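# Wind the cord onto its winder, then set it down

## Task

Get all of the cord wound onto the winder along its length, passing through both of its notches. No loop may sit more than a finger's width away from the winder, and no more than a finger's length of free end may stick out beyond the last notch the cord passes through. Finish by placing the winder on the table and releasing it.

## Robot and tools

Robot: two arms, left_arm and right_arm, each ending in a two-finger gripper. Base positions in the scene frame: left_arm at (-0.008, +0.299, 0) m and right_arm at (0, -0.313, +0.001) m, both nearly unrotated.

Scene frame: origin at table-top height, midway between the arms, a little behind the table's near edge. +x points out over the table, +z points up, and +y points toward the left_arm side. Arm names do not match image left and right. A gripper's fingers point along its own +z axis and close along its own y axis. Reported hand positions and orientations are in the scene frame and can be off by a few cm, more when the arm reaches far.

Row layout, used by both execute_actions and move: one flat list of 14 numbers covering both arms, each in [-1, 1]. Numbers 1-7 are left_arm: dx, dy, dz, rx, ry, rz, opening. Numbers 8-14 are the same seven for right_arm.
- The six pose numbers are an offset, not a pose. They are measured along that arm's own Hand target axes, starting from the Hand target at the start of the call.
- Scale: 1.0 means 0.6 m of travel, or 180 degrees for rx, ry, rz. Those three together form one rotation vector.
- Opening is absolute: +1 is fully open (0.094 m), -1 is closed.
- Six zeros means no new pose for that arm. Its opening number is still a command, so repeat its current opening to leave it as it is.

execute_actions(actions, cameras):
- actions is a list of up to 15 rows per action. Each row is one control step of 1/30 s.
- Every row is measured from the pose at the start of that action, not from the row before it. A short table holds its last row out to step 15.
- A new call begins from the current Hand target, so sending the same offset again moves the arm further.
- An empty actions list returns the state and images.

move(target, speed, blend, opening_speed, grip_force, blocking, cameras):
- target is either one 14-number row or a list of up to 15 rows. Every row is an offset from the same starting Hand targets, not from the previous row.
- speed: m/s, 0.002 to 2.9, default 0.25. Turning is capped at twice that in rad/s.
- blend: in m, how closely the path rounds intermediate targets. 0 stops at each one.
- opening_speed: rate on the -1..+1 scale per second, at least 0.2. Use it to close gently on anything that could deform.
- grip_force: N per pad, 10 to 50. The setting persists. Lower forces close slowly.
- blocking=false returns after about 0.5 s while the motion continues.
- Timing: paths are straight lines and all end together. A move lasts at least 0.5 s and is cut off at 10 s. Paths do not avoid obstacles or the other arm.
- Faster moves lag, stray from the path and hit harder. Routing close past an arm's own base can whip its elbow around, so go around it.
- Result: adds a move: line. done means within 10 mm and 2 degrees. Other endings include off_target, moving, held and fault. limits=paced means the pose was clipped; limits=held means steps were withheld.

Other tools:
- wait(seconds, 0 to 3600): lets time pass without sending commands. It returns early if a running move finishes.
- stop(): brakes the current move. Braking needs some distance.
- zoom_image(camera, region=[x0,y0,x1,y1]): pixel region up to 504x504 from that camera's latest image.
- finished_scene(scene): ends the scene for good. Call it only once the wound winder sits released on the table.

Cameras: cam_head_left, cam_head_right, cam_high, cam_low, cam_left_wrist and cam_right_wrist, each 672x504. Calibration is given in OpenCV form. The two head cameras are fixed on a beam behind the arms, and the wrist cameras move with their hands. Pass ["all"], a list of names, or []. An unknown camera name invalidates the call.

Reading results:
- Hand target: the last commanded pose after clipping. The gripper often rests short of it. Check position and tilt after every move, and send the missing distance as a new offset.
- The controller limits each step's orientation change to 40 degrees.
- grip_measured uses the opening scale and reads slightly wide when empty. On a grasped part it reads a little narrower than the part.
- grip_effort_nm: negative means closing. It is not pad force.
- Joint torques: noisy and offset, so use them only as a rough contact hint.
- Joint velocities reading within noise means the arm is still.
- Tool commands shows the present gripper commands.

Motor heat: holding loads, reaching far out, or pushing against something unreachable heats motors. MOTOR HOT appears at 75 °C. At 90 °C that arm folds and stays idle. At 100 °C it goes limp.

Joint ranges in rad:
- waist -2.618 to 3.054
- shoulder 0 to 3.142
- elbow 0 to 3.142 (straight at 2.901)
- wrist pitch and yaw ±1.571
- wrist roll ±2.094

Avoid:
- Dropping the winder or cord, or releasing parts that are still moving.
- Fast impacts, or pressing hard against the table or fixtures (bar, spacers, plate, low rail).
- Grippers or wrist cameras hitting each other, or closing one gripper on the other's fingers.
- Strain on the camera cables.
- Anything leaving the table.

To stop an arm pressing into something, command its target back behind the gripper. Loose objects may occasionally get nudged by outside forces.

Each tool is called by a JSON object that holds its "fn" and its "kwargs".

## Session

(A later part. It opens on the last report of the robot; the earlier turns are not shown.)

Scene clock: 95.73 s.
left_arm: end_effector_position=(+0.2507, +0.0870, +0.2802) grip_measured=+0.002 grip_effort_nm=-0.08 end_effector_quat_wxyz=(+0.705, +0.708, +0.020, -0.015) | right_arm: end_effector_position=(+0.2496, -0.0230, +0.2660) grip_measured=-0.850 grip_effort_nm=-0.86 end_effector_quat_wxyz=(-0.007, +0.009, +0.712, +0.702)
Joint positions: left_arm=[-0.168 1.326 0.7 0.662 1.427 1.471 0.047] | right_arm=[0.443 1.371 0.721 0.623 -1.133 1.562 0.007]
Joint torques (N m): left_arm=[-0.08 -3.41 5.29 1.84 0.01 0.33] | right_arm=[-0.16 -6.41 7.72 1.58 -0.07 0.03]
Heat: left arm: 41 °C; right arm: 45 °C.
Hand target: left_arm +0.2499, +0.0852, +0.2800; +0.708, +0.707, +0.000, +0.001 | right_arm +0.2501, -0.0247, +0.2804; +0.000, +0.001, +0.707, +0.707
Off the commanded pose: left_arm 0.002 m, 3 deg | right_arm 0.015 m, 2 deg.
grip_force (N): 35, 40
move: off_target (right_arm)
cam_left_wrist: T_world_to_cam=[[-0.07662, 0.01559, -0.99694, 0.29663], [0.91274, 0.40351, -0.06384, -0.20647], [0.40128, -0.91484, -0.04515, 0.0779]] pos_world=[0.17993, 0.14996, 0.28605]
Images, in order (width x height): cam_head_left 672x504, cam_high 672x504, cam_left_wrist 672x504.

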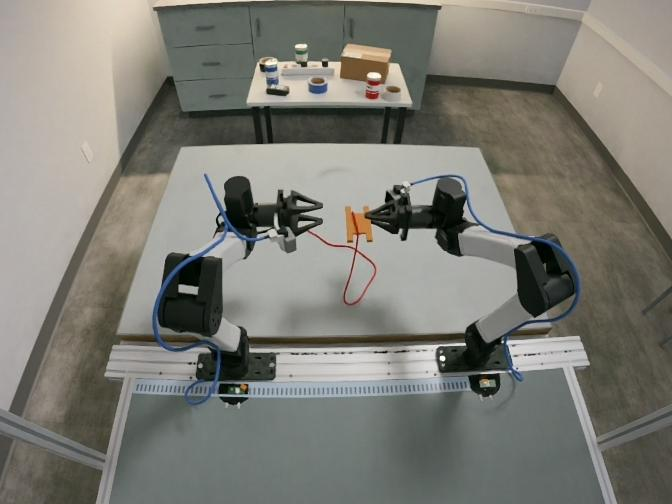

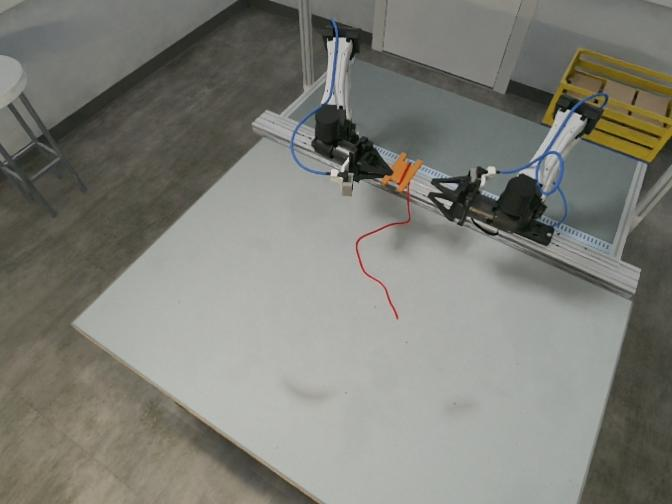

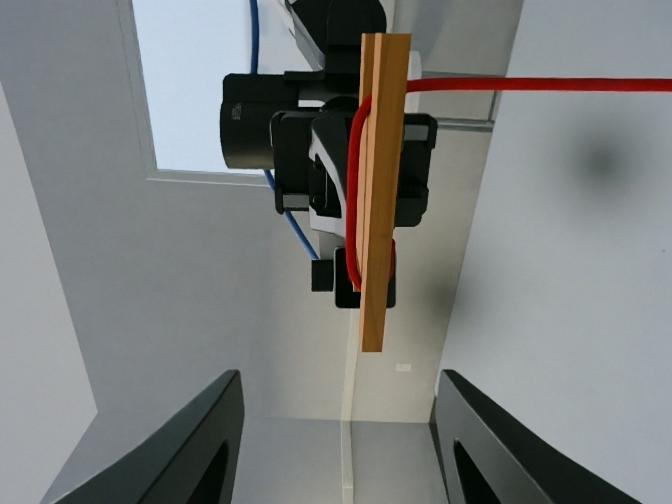

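{"fn": "move", "kwargs": {"target": [-0.0458, -0.0208, 0.0517, 0, 0, 0.0086, -0.2, 0, 0, 0, 0, 0, 0, -1.0], "speed": 0.15, "cameras": ["cam_left_wrist", "cam_head_left"]}}

{"fn": "zoom_image", "kwargs": {"camera": "cam_head_left", "region": [305, 165, 405, 265]}}

Scene clock: 97.93 s.
left_arm: end_effector_position=(+0.2258, +0.0546, +0.2612) grip_measured=-0.198 grip_effort_nm=-0.08 end_effector_quat_wxyz=(+0.703, +0.711, +0.010, -0.010) | right_arm: end_effector_position=(+0.2495, -0.0231, +0.2657) grip_measured=-0.850 grip_effort_nm=-0.87 end_effector_quat_wxyz=(-0.008, +0.010, +0.712, +0.702)
Joint positions: left_arm=[-0.312 1.279 0.607 0.664 1.292 1.535 0.038] | right_arm=[0.443 1.371 0.721 0.621 -1.133 1.562 0.007]
Joint torques (N m): left_arm=[-0.01 -5.37 5.19 1.92 -0.04 0.2] | right_arm=[-0.23 -6.5 7.9 1.59 -0.1 -0.05]
Heat: left arm: 41 °C; right arm: 45 °C.
Hand target: left_arm +0.2224, +0.0541, +0.2674; +0.707, +0.707, -0.010, +0.010 | right_arm +0.2500, -0.0247, +0.2804; +0.000, +0.001, +0.707, +0.707
Off the commanded pose: left_arm 0.007 m, 3 deg | right_arm 0.015 m, 2 deg.
grip_force (N): 35, 40
move: off_target (left_arm)
cam_left_wrist: T_world_to_cam=[[-0.05465, 0.02336, -0.99823, 0.27132], [0.91737, 0.39592, -0.04096, -0.17849], [0.39426, -0.91799, -0.04307, 0.05874]] pos_world=[0.1554, 0.11825, 0.26606]
Images, in order (width x height): cam_head_left 672x504, cam_left_wrist 672x504.

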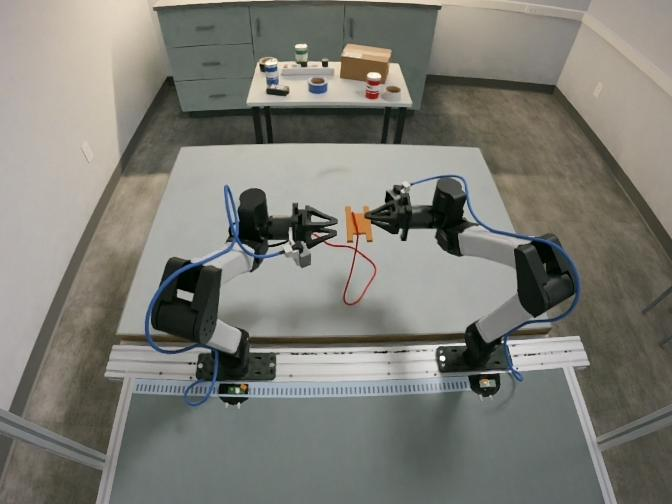

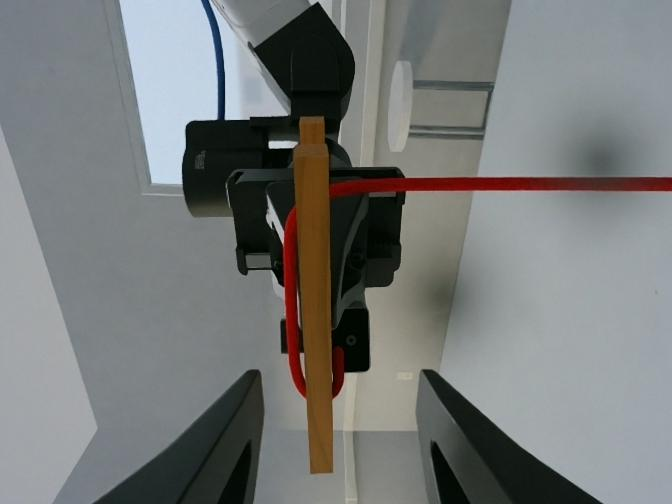

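Scaled by 5.040 from the camera's image (finer frame: 960x720).

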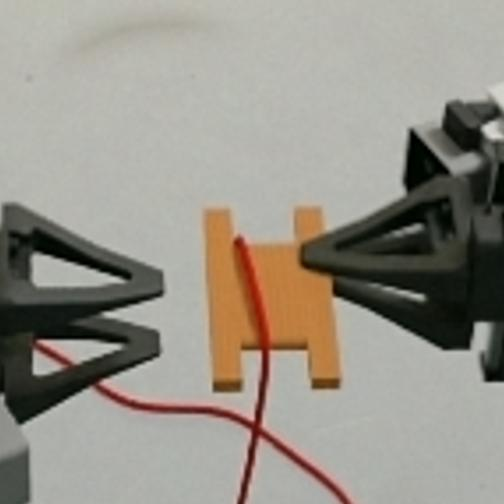

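{"fn": "move", "kwargs": {"target": [0.0028, 0.0108, 0.045, 0, 0, 0, -0.3, 0, 0, 0, 0, 0, 0, -1.0], "speed": 0.1, "cameras": ["cam_left_wrist", "cam_head_left"]}}

{"fn": "zoom_image", "kwargs": {"camera": "cam_head_left", "region": [305, 165, 405, 265]}}

Scene clock: 99.73 s.
left_arm: end_effector_position=(+0.2202, +0.0306, +0.2638) grip_measured=-0.298 grip_effort_nm=-0.08 end_effector_quat_wxyz=(+0.704, +0.710, +0.006, -0.005) | right_arm: end_effector_position=(+0.2495, -0.0231, +0.2657) grip_measured=-0.850 grip_effort_nm=-0.86 end_effector_quat_wxyz=(-0.008, +0.010, +0.712, +0.702)
Joint positions: left_arm=[-0.411 1.284 0.62 0.664 1.19 1.541 0.033] | right_arm=[0.443 1.371 0.721 0.621 -1.133 1.562 0.007]
Joint torques (N m): left_arm=[-0.02 -2.81 8.34 1.76 0 0.17] | right_arm=[-0.29 -6.24 7.82 1.59 -0.09 0.02]
Heat: left arm: 41 °C; right arm: 45 °C.
Hand target: left_arm +0.2239, +0.0271, +0.2741; +0.707, +0.707, -0.010, +0.010 | right_arm +0.2500, -0.0247, +0.2804; +0.000, +0.000, +0.707, +0.707
Off the commanded pose: left_arm 0.011 m, 3 deg | right_arm 0.015 m, 2 deg.
grip_force (N): 35, 40
move: off_target (left_arm)
cam_left_wrist: T_world_to_cam=[[-0.042, 0.02126, -0.99889, 0.27166], [0.91698, 0.3978, -0.03009, -0.1665], [0.39671, -0.91723, -0.0362, 0.03652]] pos_world=[0.1496, 0.09395, 0.26767]
Images, in order (width x height): cam_head_left 672x504, cam_left_wrist 672x504.

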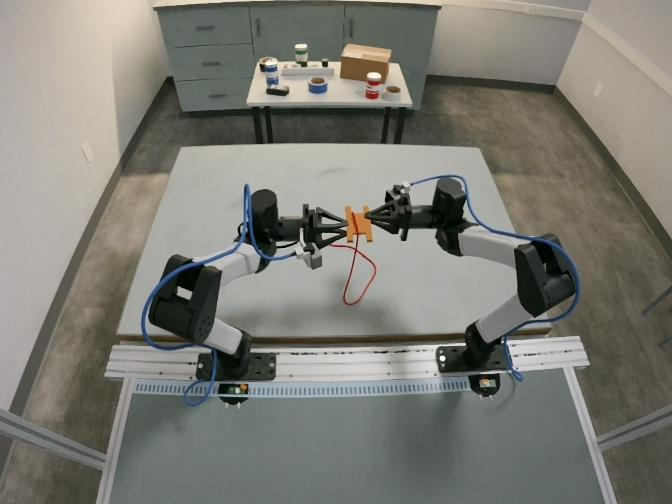

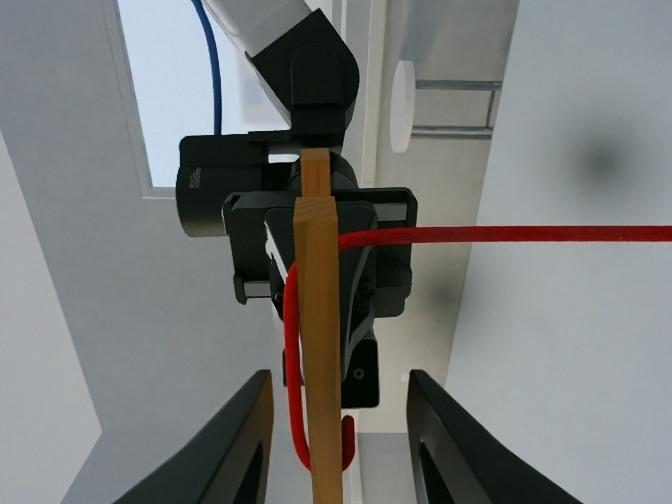

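Scaled by 5.040 from the camera's image (finer frame: 960x720).

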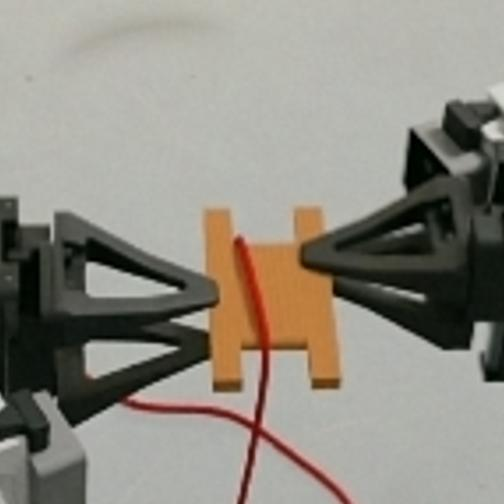

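{"fn": "move", "kwargs": {"target": [0.0037, 0.01, 0.0125, 0, 0, 0, -0.3, 0, 0, 0, 0, 0, 0, -1.0], "speed": 0.1, "cameras": ["cam_left_wrist", "cam_head_left"]}}

{"fn": "zoom_image", "kwargs": {"camera": "cam_head_left", "region": [305, 165, 405, 265]}}

Scene clock: 100.87 s.
left_arm: end_effector_position=(+0.2225, +0.0231, +0.2712) grip_measured=-0.298 grip_effort_nm=-0.09 end_effector_quat_wxyz=(+0.705, +0.709, +0.002, -0.001) | right_arm: end_effector_position=(+0.2495, -0.0231, +0.2657) grip_measured=-0.850 grip_effort_nm=-0.86 end_effector_quat_wxyz=(-0.008, +0.010, +0.712, +0.702)
Joint positions: left_arm=[-0.435 1.295 0.653 0.652 1.166 1.543 0.033] | right_arm=[0.443 1.371 0.721 0.621 -1.133 1.562 0.007]
Joint torques (N m): left_arm=[-0.03 -3.03 8.44 1.67 -0.1 0.2] | right_arm=[-0.36 -6.38 7.77 1.53 -0.07 0.01]
Heat: left arm: 41 °C; right arm: 45 °C.
Hand target: left_arm +0.2260, +0.0196, +0.2801; +0.707, +0.707, -0.010, +0.010 | right_arm +0.2500, -0.0247, +0.2804; +0.000, +0.000, +0.707, +0.707
Off the commanded pose: left_arm 0.010 m, 2 deg | right_arm 0.015 m, 2 deg.
grip_force (N): 35, 40
move: done
cam_left_wrist: T_world_to_cam=[[-0.03022, 0.01727, -0.99939, 0.2768], [0.91719, 0.3979, -0.02086, -0.16795], [0.3973, -0.91727, -0.02787, 0.02672]] pos_world=[0.15179, 0.08656, 0.27388]
Images, in order (width x height): cam_head_left 672x504, cam_left_wrist 672x504.

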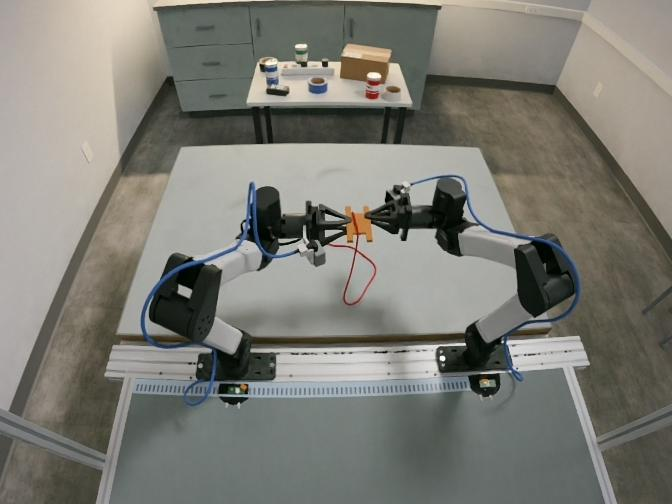

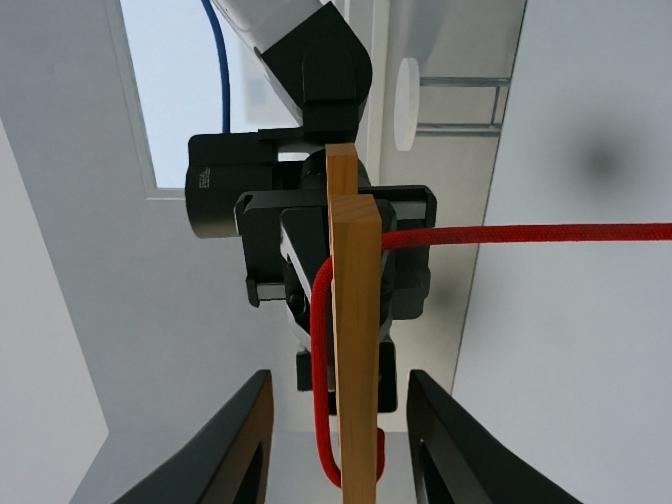

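Scaled by 5.040 from the camera's image (finer frame: 960x720).

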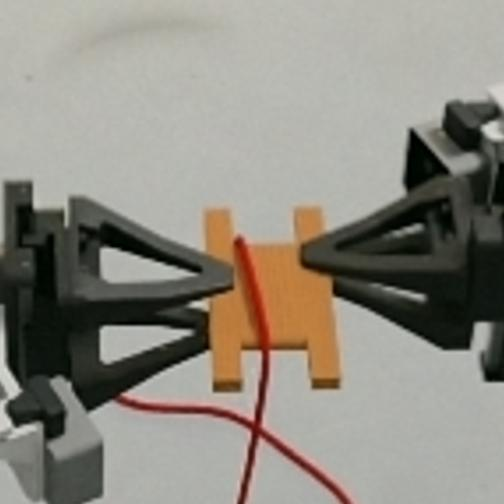

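{"fn": "move", "kwargs": {"target": [0, -0.0083, 0, 0, 0, 0, -0.5, 0, 0, 0, 0, 0, 0, -1.0], "speed": 0.1, "cameras": ["cam_left_wrist"]}}

Scene clock: 101.73 s.
left_arm: end_effector_position=(+0.2241, +0.0226, +0.2684) grip_measured=-0.498 grip_effort_nm=-0.08 end_effector_quat_wxyz=(+0.704, +0.710, +0.004, -0.002) | right_arm: end_effector_position=(+0.2495, -0.0231, +0.2657) grip_measured=-0.850 grip_effort_nm=-0.86 end_effector_quat_wxyz=(-0.008, +0.010, +0.712, +0.702)
Joint positions: left_arm=[-0.435 1.304 0.653 0.652 1.165 1.546 0.024] | right_arm=[0.443 1.371 0.721 0.621 -1.133 1.562 0.007]
Joint torques (N m): left_arm=[-0.03 -3.1 7.34 1.88 0 0.16] | right_arm=[-0.25 -6.42 7.73 1.55 -0.08 -0.03]
Heat: left arm: 41 °C; right arm: 45 °C.
Hand target: left_arm +0.2260, +0.0196, +0.2751; +0.707, +0.707, -0.010, +0.010 | right_arm +0.2500, -0.0247, +0.2804; +0.000, +0.000, +0.707, +0.707
Off the commanded pose: left_arm 0.008 m, 2 deg | right_arm 0.015 m, 2 deg.
grip_force (N): 35, 40
move: done
cam_left_wrist: T_world_to_cam=[[-0.03606, 0.02074, -0.99913, 0.27529], [0.9164, 0.3995, -0.02478, -0.16814], [0.39864, -0.9165, -0.03341, 0.02662]] pos_world=[0.1534, 0.08585, 0.27177]

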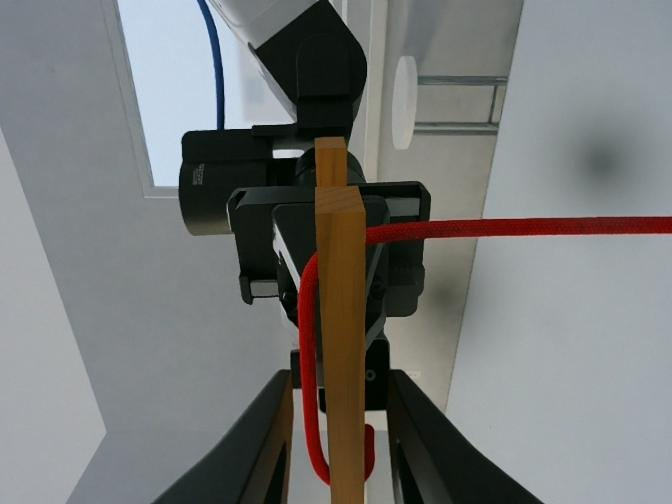

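{"fn": "move", "kwargs": {"target": [0, 0, 0, 0, 0, 0, -1.0, 0, 0, 0, 0, 0, 0, -1.0], "grip_force": [25, 40], "cameras": ["cam_left_wrist", "cam_head_left"]}}

{"fn": "zoom_image", "kwargs": {"camera": "cam_head_left", "region": [305, 165, 405, 265]}}

Scene clock: 103.13 s.
left_arm: end_effector_position=(+0.2241, +0.0226, +0.2684) grip_measured=-0.810 grip_effort_nm=-0.49 end_effector_quat_wxyz=(+0.704, +0.710, +0.004, -0.002) | right_arm: end_effector_position=(+0.2491, -0.0232, +0.2666) grip_measured=-0.850 grip_effort_nm=-0.86 end_effector_quat_wxyz=(-0.007, +0.009, +0.712, +0.702)
Joint positions: left_arm=[-0.435 1.304 0.653 0.652 1.164 1.546 0.009] | right_arm=[0.443 1.368 0.721 0.621 -1.133 1.562 0.007]
Joint torques (N m): left_arm=[-0.05 -3.1 7.5 1.86 -0.01 0.19] | right_arm=[-0.21 -6.02 7.77 1.58 -0.07 -0.06]
Heat: left arm: 41 °C; right arm: 45 °C.
Hand target: left_arm +0.2261, +0.0196, +0.2751; +0.707, +0.707, -0.010, +0.010 | right_arm +0.2500, -0.0247, +0.2804; +0.000, +0.000, +0.707, +0.707
Off the commanded pose: left_arm 0.008 m, 2 deg | right_arm 0.014 m, 1 deg.
grip_force (N): 25, 40
move: done
cam_left_wrist: T_world_to_cam=[[-0.03562, 0.02072, -0.99915, 0.27512], [0.91629, 0.39978, -0.02437, -0.16826], [0.39894, -0.91638, -0.03323, 0.02651]] pos_world=[0.1534, 0.08585, 0.27167]
Images, in order (width x height): cam_head_left 672x504, cam_left_wrist 672x504.

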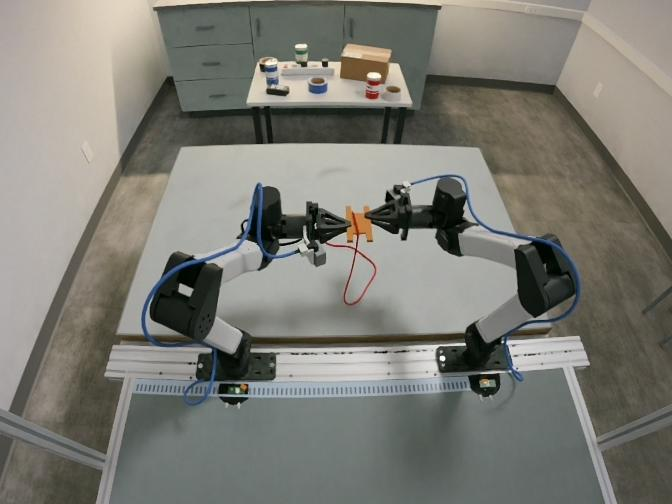

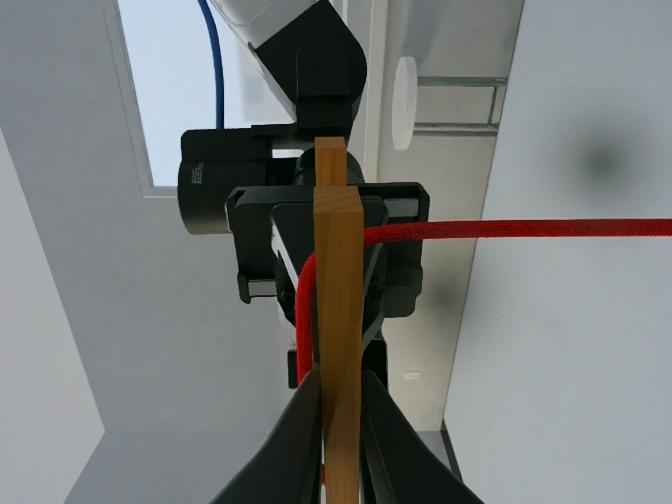

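Scaled by 5.040 from the camera's image (finer frame: 960x720).

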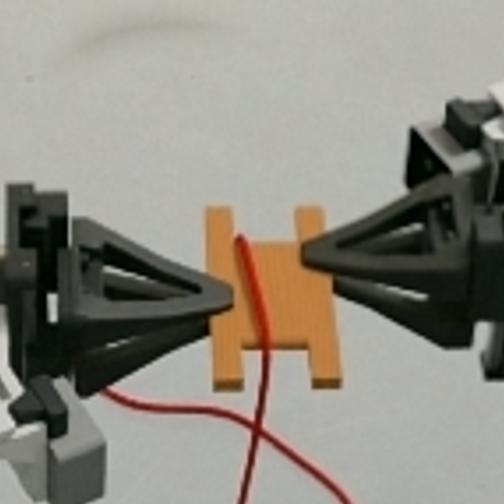

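{"fn": "move", "kwargs": {"target": [0, 0, 0, 0, 0, 0, -1.0, 0, 0, 0, 0, 0, 0, -0.3], "grip_force": [40, 25], "opening_speed": 0.6, "cameras": ["cam_left_wrist"]}}

Scene clock: 106.43 s.
left_arm: end_effector_position=(+0.2245, +0.0226, +0.2684) grip_measured=-0.825 grip_effort_nm=-0.82 end_effector_quat_wxyz=(+0.704, +0.710, +0.005, -0.001) | right_arm: end_effector_position=(+0.2490, -0.0232, +0.2665) grip_measured=-0.302 grip_effort_nm=0.07 end_effector_quat_wxyz=(-0.007, +0.008, +0.712, +0.702)
Joint positions: left_arm=[-0.435 1.304 0.653 0.652 1.162 1.547 0.008] | right_arm=[0.443 1.368 0.721 0.62 -1.133 1.56 0.033]
Joint torques (N m): left_arm=[-0.09 -3.08 7.34 1.88 0.01 0.18] | right_arm=[-0.25 -6.19 7.88 1.59 -0.09 0.01]
Heat: left arm: 42 °C; right arm: 45 °C.
Hand target: left_arm +0.2261, +0.0196, +0.2751; +0.707, +0.707, -0.010, +0.010 | right_arm +0.2500, -0.0247, +0.2804; +0.000, +0.000, +0.707, +0.707
Off the commanded pose: left_arm 0.008 m, 2 deg | right_arm 0.014 m, 1 deg.
grip_force (N): 40, 25
move: done
cam_left_wrist: T_world_to_cam=[[-0.0353, 0.02061, -0.99916, 0.2751], [0.91549, 0.40162, -0.02406, -0.16852], [0.40079, -0.91558, -0.03304, 0.02593]] pos_world=[0.1536, 0.08576, 0.27167]

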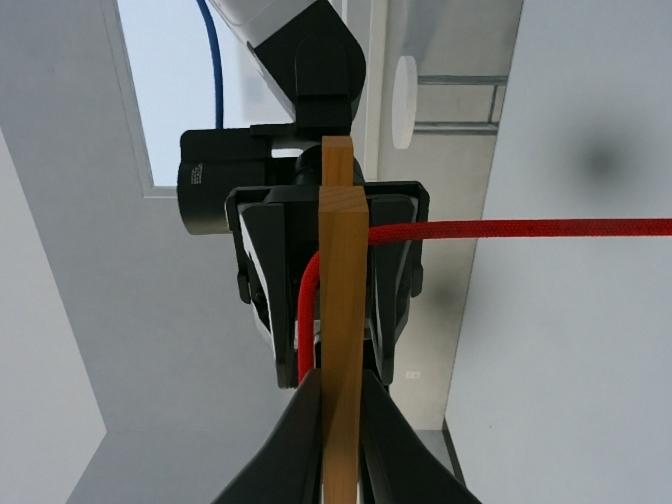

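{"fn": "move", "kwargs": {"target": [[0, 0, 0, 0, 0, 0, -1.0, 0, 0, -0.1033, 0, 0, 0, -0.3], [0, 0, 0, 0.0349, 0.0349, -0.4992, -1.0, 0.0275, 0, -0.1033, 0, 0, -0.5, -0.3]], "speed": 0.35, "blend": [0.01, 0], "cameras": ["cam_right_wrist", "cam_head_left"]}}

{"fn": "zoom_image", "kwargs": {"camera": "cam_head_left", "region": [305, 165, 405, 265]}}

Scene clock: 111.00 s.
left_arm: end_effector_position=(+0.2257, +0.0217, +0.2581) grip_measured=-0.825 grip_effort_nm=-0.82 end_effector_quat_wxyz=(+0.458, +0.534, +0.543, -0.459) | right_arm: end_effector_position=(+0.2333, -0.0876, +0.2702) grip_measured=-0.301 grip_effort_nm=0.06 end_effector_quat_wxyz=(+0.490, -0.490, +0.511, +0.510)
Joint positions: left_arm=[-0.443 1.274 0.807 0.109 1.13 0.302 0.008] | right_arm=[0.223 1.212 0.607 0.616 -1.355 0.044 0.033]
Joint torques (N m): left_arm=[0.16 -4.98 8.79 1.85 0.26 0.02] | right_arm=[0.72 -4.4 7.54 1.34 0.06 -0.22]
Heat: left arm: 42 °C; right arm: 44 °C.
Hand target: left_arm +0.2260, +0.0195, +0.2752; +0.472, +0.540, +0.527, -0.457 | right_arm +0.2335, -0.0867, +0.2804; +0.500, -0.500, +0.500, +0.500
Off the commanded pose: left_arm 0.017 m, 3 deg | right_arm 0.010 m, 2 deg.
grip_force (N): 40, 25
move: off_target (left_arm)
cam_right_wrist: T_world_to_cam=[[0.99872, 0.01639, -0.04796, -0.21888], [-0.03582, -0.44119, -0.8967, 0.25026], [-0.03585, 0.89726, -0.44004, 0.2968]] pos_world=[0.2382, -0.15231, 0.34452]
Images, in order (width x height): cam_head_left 672x504, cam_right_wrist 672x504.

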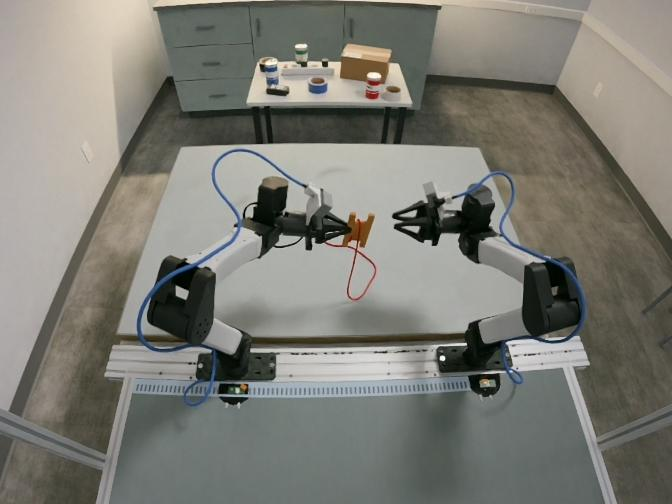

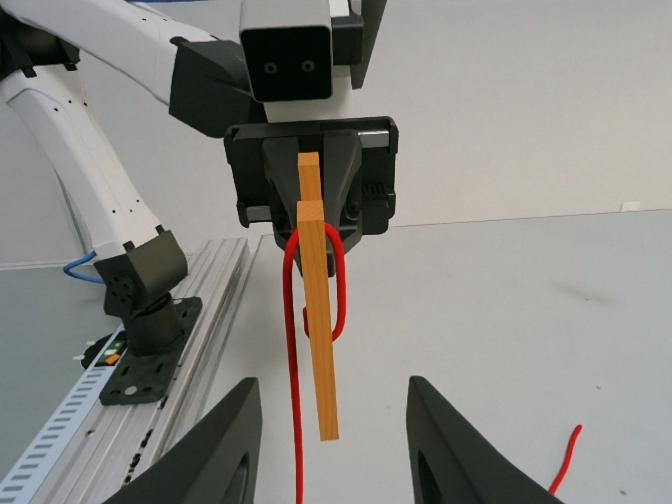

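Scaled by 5.040 from the camera's image (finer frame: 960x720).

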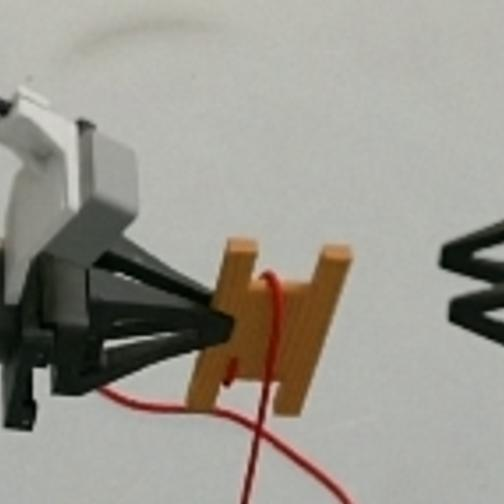

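{"fn": "move", "kwargs": {"target": [0, 0, 0, 0.0345, -0.0345, -0.4992, -1.0, 0, 0.0275, 0, 0, 0, -0.5, -0.3], "speed": 0.35, "cameras": ["cam_right_wrist", "cam_head_left"]}}

{"fn": "zoom_image", "kwargs": {"camera": "cam_head_left", "region": [305, 165, 405, 265]}}

Scene clock: 115.53 s.
left_arm: end_effector_position=(+0.2243, +0.0211, +0.2740) grip_measured=-0.825 grip_effort_nm=-0.82 end_effector_quat_wxyz=(+0.002, +0.007, +0.712, -0.702) | right_arm: end_effector_position=(+0.2179, -0.0886, +0.2711) grip_measured=-0.301 grip_effort_nm=0.06 end_effector_quat_wxyz=(+0.707, -0.707, +0.012, +0.007)
Joint positions: left_arm=[-0.437 1.302 0.682 0.61 1.173 -1.562 0.008] | right_arm=[0.234 1.133 0.563 0.585 -1.339 -1.537 0.033]
Joint torques (N m): left_arm=[0.1 -3.37 5.49 2.27 -0.09 0.05] | right_arm=[0.92 -3.58 7.64 1.25 0.04 -0.06]
Heat: left arm: 42 °C; right arm: 44 °C.
Hand target: left_arm +0.2261, +0.0196, +0.2752; +0.010, +0.010, +0.707, -0.707 | right_arm +0.2169, -0.0866, +0.2805; +0.707, -0.707, +0.000, +0.000
Off the commanded pose: left_arm 0.003 m, 1 deg | right_arm 0.010 m, 2 deg.
grip_force (N): 40, 25
move: done
cam_right_wrist: T_world_to_cam=[[0.03403, 0.01687, 0.99928, -0.27714], [0.89487, -0.44574, -0.02295, -0.18994], [0.44503, 0.895, -0.03027, 0.08145]] pos_world=[0.14316, -0.15289, 0.27505]
Images, in order (width x height): cam_head_left 672x504, cam_right_wrist 672x504.

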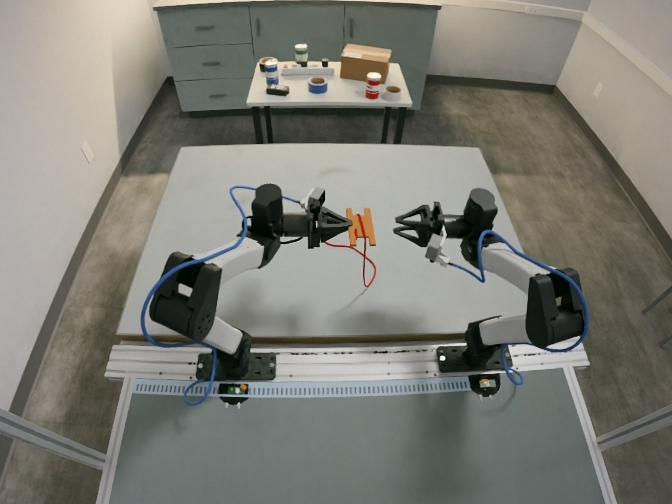

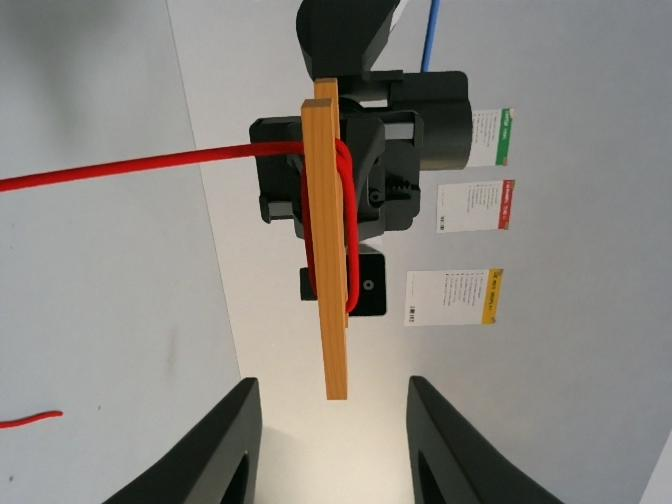

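Scaled by 5.040 from the camera's image (finer frame: 960x720).

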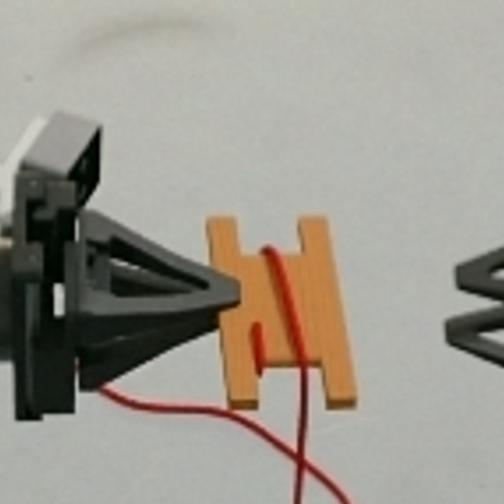

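{"fn": "move", "kwargs": {"target": [0, 0, 0, 0, 0, 0, -1.0, -0.0057, 0.0083, 0.1023, 0, 0, -0.0133, -0.35], "speed": 0.15, "cameras": ["cam_right_wrist", "cam_head_left"]}}

{"fn": "zoom_image", "kwargs": {"camera": "cam_head_left", "region": [305, 165, 405, 265]}}

Scene clock: 117.97 s.
left_arm: end_effector_position=(+0.2244, +0.0211, +0.2748) grip_measured=-0.825 grip_effort_nm=-0.82 end_effector_quat_wxyz=(+0.003, +0.008, +0.711, -0.703) | right_arm: end_effector_position=(+0.2116, -0.0285, +0.2677) grip_measured=-0.348 grip_effort_nm=-0.10 end_effector_quat_wxyz=(+0.704, -0.711, -0.004, -0.007)
Joint positions: left_arm=[-0.437 1.302 0.682 0.616 1.173 -1.565 0.008] | right_arm=[0.49 1.207 0.608 0.584 -1.084 -1.607 0.031]
Joint torques (N m): left_arm=[0.09 -3.19 5.46 2.25 -0.09 0.04] | right_arm=[0.87 -2.7 7.72 1.63 0.04 -0.05]
Motor temperatures (°C): left_arm=[25 37 42 42 25 25 27] | right_arm=[22 37 38 44 25 29 28]
Heat: left arm: 42 °C; right arm: 44 °C.
Hand target: left_arm +0.2261, +0.0196, +0.2752; +0.010, +0.010, +0.707, -0.707 | right_arm +0.2136, -0.0253, +0.2755; +0.707, -0.707, -0.014, -0.015
Off the commanded pose: left_arm 0.002 m, 1 deg | right_arm 0.009 m, 2 deg.
grip_force (N): 40, 25
move: done
cam_right_wrist: T_world_to_cam=[[-0.00809, 0.02731, 0.99959, -0.26535], [0.89579, -0.44406, 0.01938, -0.16915], [0.44441, 0.89558, -0.02087, 0.02805]] pos_world=[0.13691, -0.09299, 0.2691]
Images, in order (width x height): cam_head_left 672x504, cam_right_wrist 672x504.

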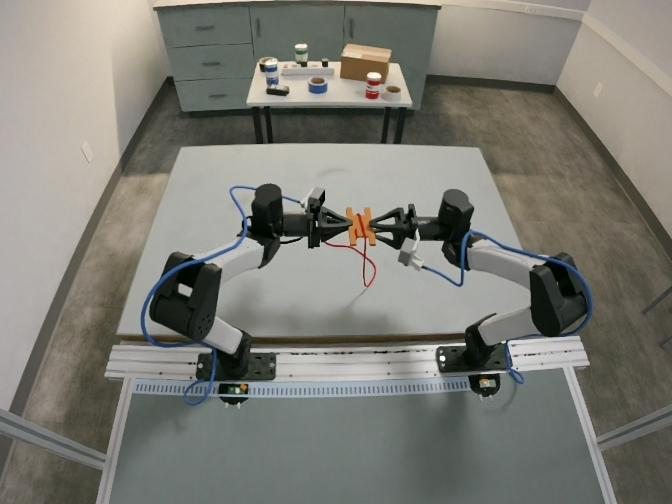

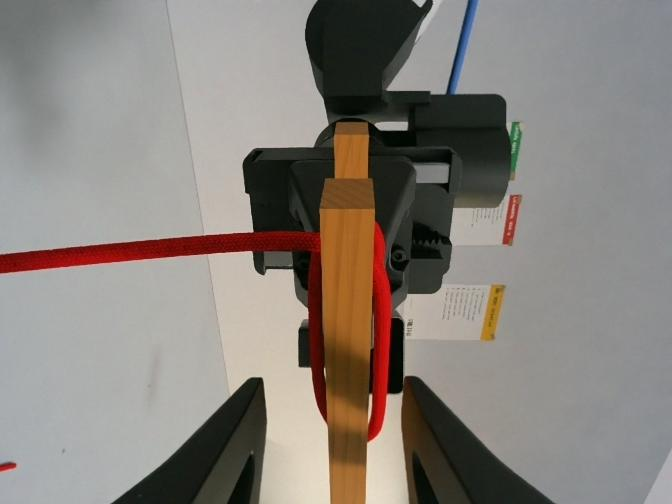

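Scaled by 5.040 from the camera's image (finer frame: 960x720).

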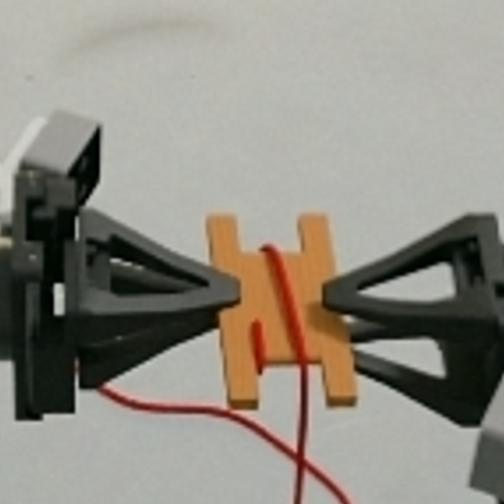

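{"fn": "move", "kwargs": {"target": [0, 0, 0, 0, 0, 0, -1.0, 0.0025, -0.0067, 0.0075, 0, 0, 0, -0.45], "speed": 0.1, "cameras": ["cam_right_wrist", "cam_head_left"]}}

{"fn": "zoom_image", "kwargs": {"camera": "cam_head_left", "region": [305, 165, 405, 265]}}

Scene clock: 118.97 s.
left_arm: end_effector_position=(+0.2244, +0.0211, +0.2748) grip_measured=-0.825 grip_effort_nm=-0.82 end_effector_quat_wxyz=(+0.003, +0.008, +0.711, -0.703) | right_arm: end_effector_position=(+0.2130, -0.0239, +0.2737) grip_measured=-0.448 grip_effort_nm=-0.10 end_effector_quat_wxyz=(+0.706, -0.708, -0.008, -0.011)
Joint positions: left_arm=[-0.437 1.302 0.682 0.616 1.173 -1.565 0.008] | right_arm=[0.505 1.216 0.63 0.584 -1.07 -1.607 0.026]
Joint torques (N m): left_arm=[0.14 -3.19 5.45 2.24 -0.09 0.05] | right_arm=[0.79 -2.71 7.8 1.5 0.02 -0.05]
Heat: left arm: 42 °C; right arm: 44 °C.
Hand target: left_arm +0.2261, +0.0196, +0.2752; +0.010, +0.010, +0.707, -0.707 | right_arm +0.2149, -0.0207, +0.2795; +0.707, -0.707, -0.014, -0.015
Off the commanded pose: left_arm 0.002 m, 1 deg | right_arm 0.007 m, 1 deg.
grip_force (N): 40, 25
move: done
cam_right_wrist: T_world_to_cam=[[-0.02033, 0.02114, 0.99957, -0.26915], [0.89564, -0.44393, 0.0276, -0.17067], [0.44432, 0.89581, -0.00991, 0.02045]] pos_world=[0.1383, -0.08839, 0.27394]
Images, in order (width x height): cam_head_left 672x504, cam_right_wrist 672x504.

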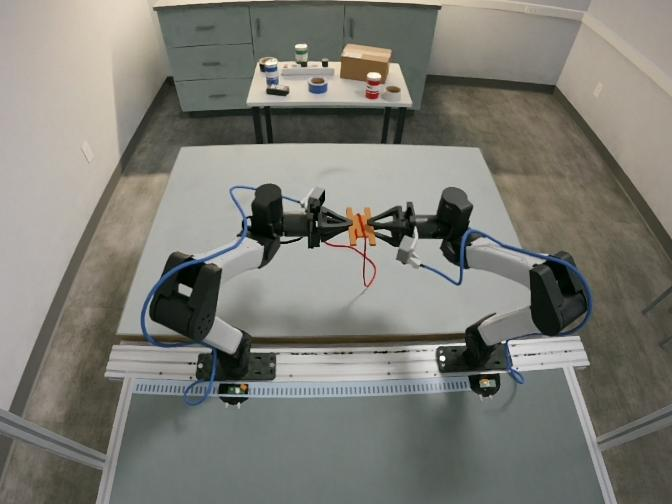

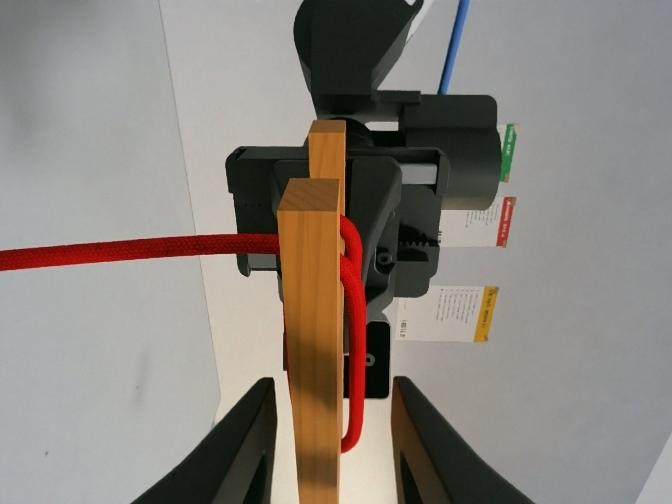

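Scaled by 5.040 from the camera's image (finer frame: 960x720).

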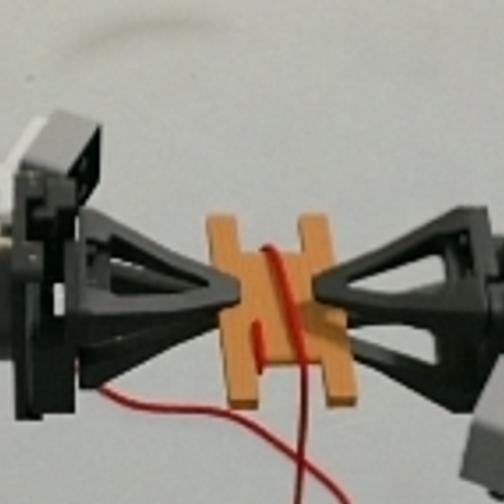

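{"fn": "move", "kwargs": {"target": [0, 0, 0, 0, 0, 0, -1.0, 0, 0.0075, -0.004, 0, 0, 0, -0.5], "speed": 0.1, "cameras": ["cam_right_wrist"]}}

Scene clock: 119.73 s.
left_arm: end_effector_position=(+0.2244, +0.0211, +0.2748) grip_measured=-0.825 grip_effort_nm=-0.82 end_effector_quat_wxyz=(+0.003, +0.008, +0.711, -0.703) | right_arm: end_effector_position=(+0.2131, -0.0239, +0.2743) grip_measured=-0.498 grip_effort_nm=-0.10 end_effector_quat_wxyz=(+0.706, -0.708, -0.009, -0.013)
Joint positions: left_arm=[-0.437 1.302 0.682 0.616 1.173 -1.565 0.008] | right_arm=[0.505 1.216 0.63 0.588 -1.07 -1.608 0.024]
Joint torques (N m): left_arm=[0.13 -3.18 5.42 2.24 -0.1 0.04] | right_arm=[0.18 -2.44 6.3 1.61 -0.05 -0.06]
Heat: left arm: 42 °C; right arm: 44 °C.
Hand target: left_arm +0.2261, +0.0196, +0.2752; +0.010, +0.010, +0.707, -0.707 | right_arm +0.2150, -0.0231, +0.2750; +0.707, -0.707, -0.015, -0.015
Off the commanded pose: left_arm 0.002 m, 1 deg | right_arm 0.002 m, 1 deg.
grip_force (N): 40, 25
move: done
cam_right_wrist: T_world_to_cam=[[-0.02411, 0.01955, 0.99952, -0.26883], [0.89538, -0.44427, 0.03028, -0.17149], [0.44465, 0.89568, -0.00679, 0.0195]] pos_world=[0.1384, -0.0884, 0.27403]

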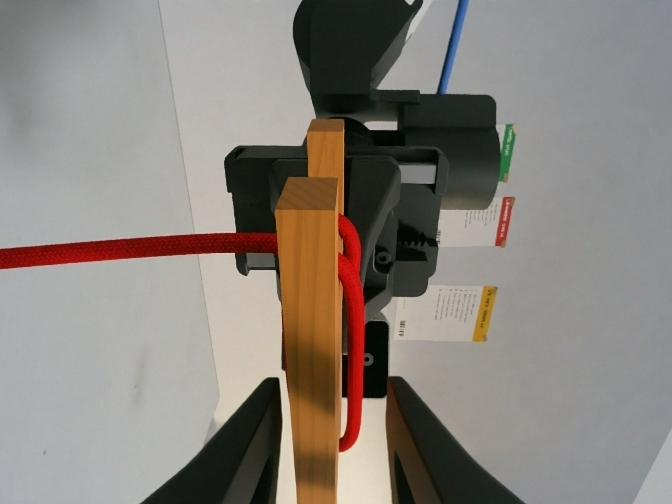

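{"fn": "move", "kwargs": {"target": [0, 0, 0, 0, 0, 0, -1.0, 0, 0.0075, 0, 0, 0, 0, -0.5], "speed": 0.1, "cameras": ["cam_right_wrist"]}}

Scene clock: 120.73 s.
left_arm: end_effector_position=(+0.2244, +0.0211, +0.2748) grip_measured=-0.825 grip_effort_nm=-0.82 end_effector_quat_wxyz=(+0.003, +0.008, +0.711, -0.703) | right_arm: end_effector_position=(+0.2147, -0.0230, +0.2741) grip_measured=-0.498 grip_effort_nm=-0.10 end_effector_quat_wxyz=(+0.708, -0.706, -0.013, -0.016)
Joint positions: left_arm=[-0.437 1.302 0.682 0.616 1.173 -1.565 0.008] | right_arm=[0.505 1.228 0.63 0.609 -1.07 -1.609 0.024]
Joint torques (N m): left_arm=[0.13 -3.23 5.42 2.24 -0.1 0.04] | right_arm=[0.18 -2.84 5.35 1.6 -0.05 -0.04]
Heat: left arm: 42 °C; right arm: 44 °C.
Hand target: left_arm +0.2261, +0.0196, +0.2752; +0.010, +0.010, +0.707, -0.707 | right_arm +0.2152, -0.0231, +0.2705; +0.707, -0.707, -0.014, -0.015
Off the commanded pose: left_arm 0.002 m, 1 deg | right_arm 0.004 m, 0 deg.
grip_force (N): 40, 25
move: done
cam_right_wrist: T_world_to_cam=[[-0.03363, 0.01485, 0.99932, -0.26669], [0.89504, -0.44447, 0.03672, -0.1743], [0.44471, 0.89567, 0.00166, 0.01562]] pos_world=[0.14009, -0.0875, 0.27288]

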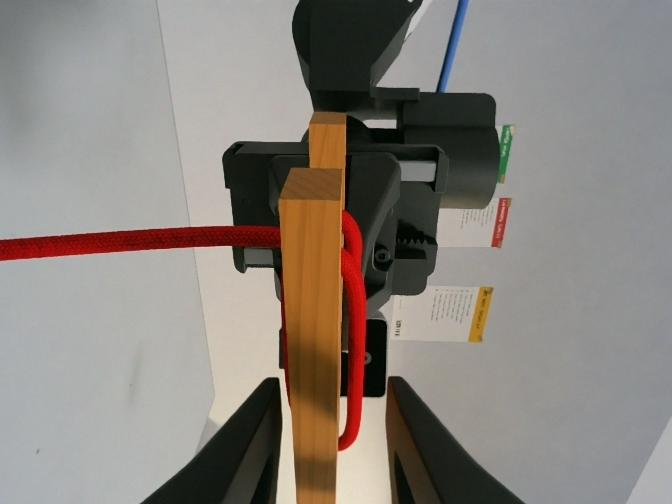

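{"fn": "move", "kwargs": {"target": [0, 0, 0, 0, 0, 0, -1.0, -0.002, 0.0065, 0, 0, 0, 0, -0.5], "speed": 0.1, "cameras": ["cam_right_wrist"]}}

Scene clock: 121.73 s.
left_arm: end_effector_position=(+0.2244, +0.0211, +0.2748) grip_measured=-0.825 grip_effort_nm=-0.82 end_effector_quat_wxyz=(+0.003, +0.008, +0.711, -0.703) | right_arm: end_effector_position=(+0.2143, -0.0233, +0.2733) grip_measured=-0.498 grip_effort_nm=-0.10 end_effector_quat_wxyz=(+0.709, -0.705, -0.015, -0.018)
Joint positions: left_arm=[-0.437 1.302 0.682 0.616 1.173 -1.565 0.008] | right_arm=[0.505 1.229 0.622 0.627 -1.07 -1.609 0.024]
Joint torques (N m): left_arm=[0.1 -3.22 5.45 2.24 -0.09 0.04] | right_arm=[0.31 -2.73 4.75 1.59 -0.07 -0.1]
Heat: left arm: 42 °C; right arm: 44 °C.
Hand target: left_arm +0.2261, +0.0196, +0.2752; +0.010, +0.010, +0.707, -0.707 | right_arm +0.2142, -0.0231, +0.2665; +0.707, -0.707, -0.014, -0.015
Off the commanded pose: left_arm 0.002 m, 1 deg | right_arm 0.007 m, 1 deg.
grip_force (N): 40, 25
move: done
cam_right_wrist: T_world_to_cam=[[-0.04061, 0.01102, 0.99911, -0.26437], [0.89475, -0.44466, 0.04127, -0.17509], [0.44472, 0.89563, 0.00819, 0.01425]] pos_world=[0.13958, -0.0877, 0.27125]

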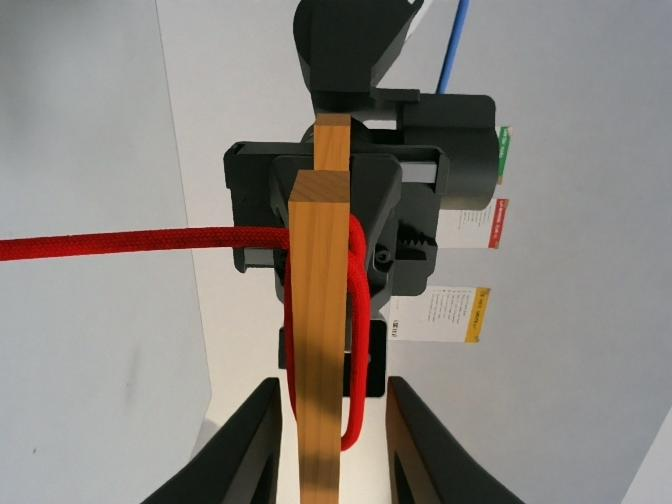

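{"fn": "move", "kwargs": {"target": [0, 0, 0, 0, 0, 0, -1.0, 0, 0, 0, 0, 0, 0, -1.0], "grip_force": [40, 25], "cameras": ["cam_right_wrist"]}}

Scene clock: 123.20 s.
left_arm: end_effector_position=(+0.2248, +0.0210, +0.2767) grip_measured=-0.825 grip_effort_nm=-0.82 end_effector_quat_wxyz=(+0.008, +0.012, +0.709, -0.705) | right_arm: end_effector_position=(+0.2147, -0.0230, +0.2732) grip_measured=-0.839 grip_effort_nm=-0.58 end_effector_quat_wxyz=(+0.710, -0.704, -0.016, -0.019)
Joint positions: left_arm=[-0.437 1.302 0.682 0.629 1.17 -1.566 0.008] | right_arm=[0.505 1.232 0.622 0.632 -1.07 -1.609 0.008]
Joint torques (N m): left_arm=[0.12 -3.12 5.37 2.15 -0.08 0.03] | right_arm=[0.09 -2.92 4.9 1.59 0 -0.09]
Heat: left arm: 42 °C; right arm: 44 °C.
Hand target: left_arm +0.2261, +0.0196, +0.2751; +0.010, +0.010, +0.707, -0.707 | right_arm +0.2142, -0.0231, +0.2666; +0.707, -0.707, -0.014, -0.015
Off the commanded pose: left_arm 0.002 m, 0 deg | right_arm 0.007 m, 1 deg.
grip_force (N): 40, 25
move: done
cam_right_wrist: T_world_to_cam=[[-0.04261, 0.00988, 0.99904, -0.26384], [0.89469, -0.44465, 0.04256, -0.17577], [0.44465, 0.89565, 0.0101, 0.01335]] pos_world=[0.14008, -0.0875, 0.27094]

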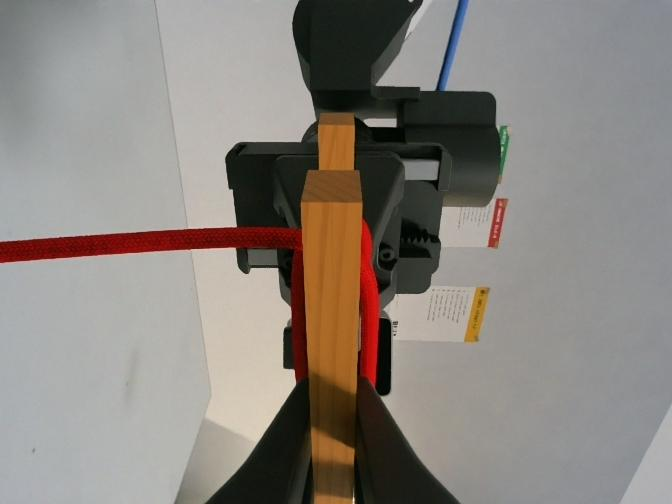

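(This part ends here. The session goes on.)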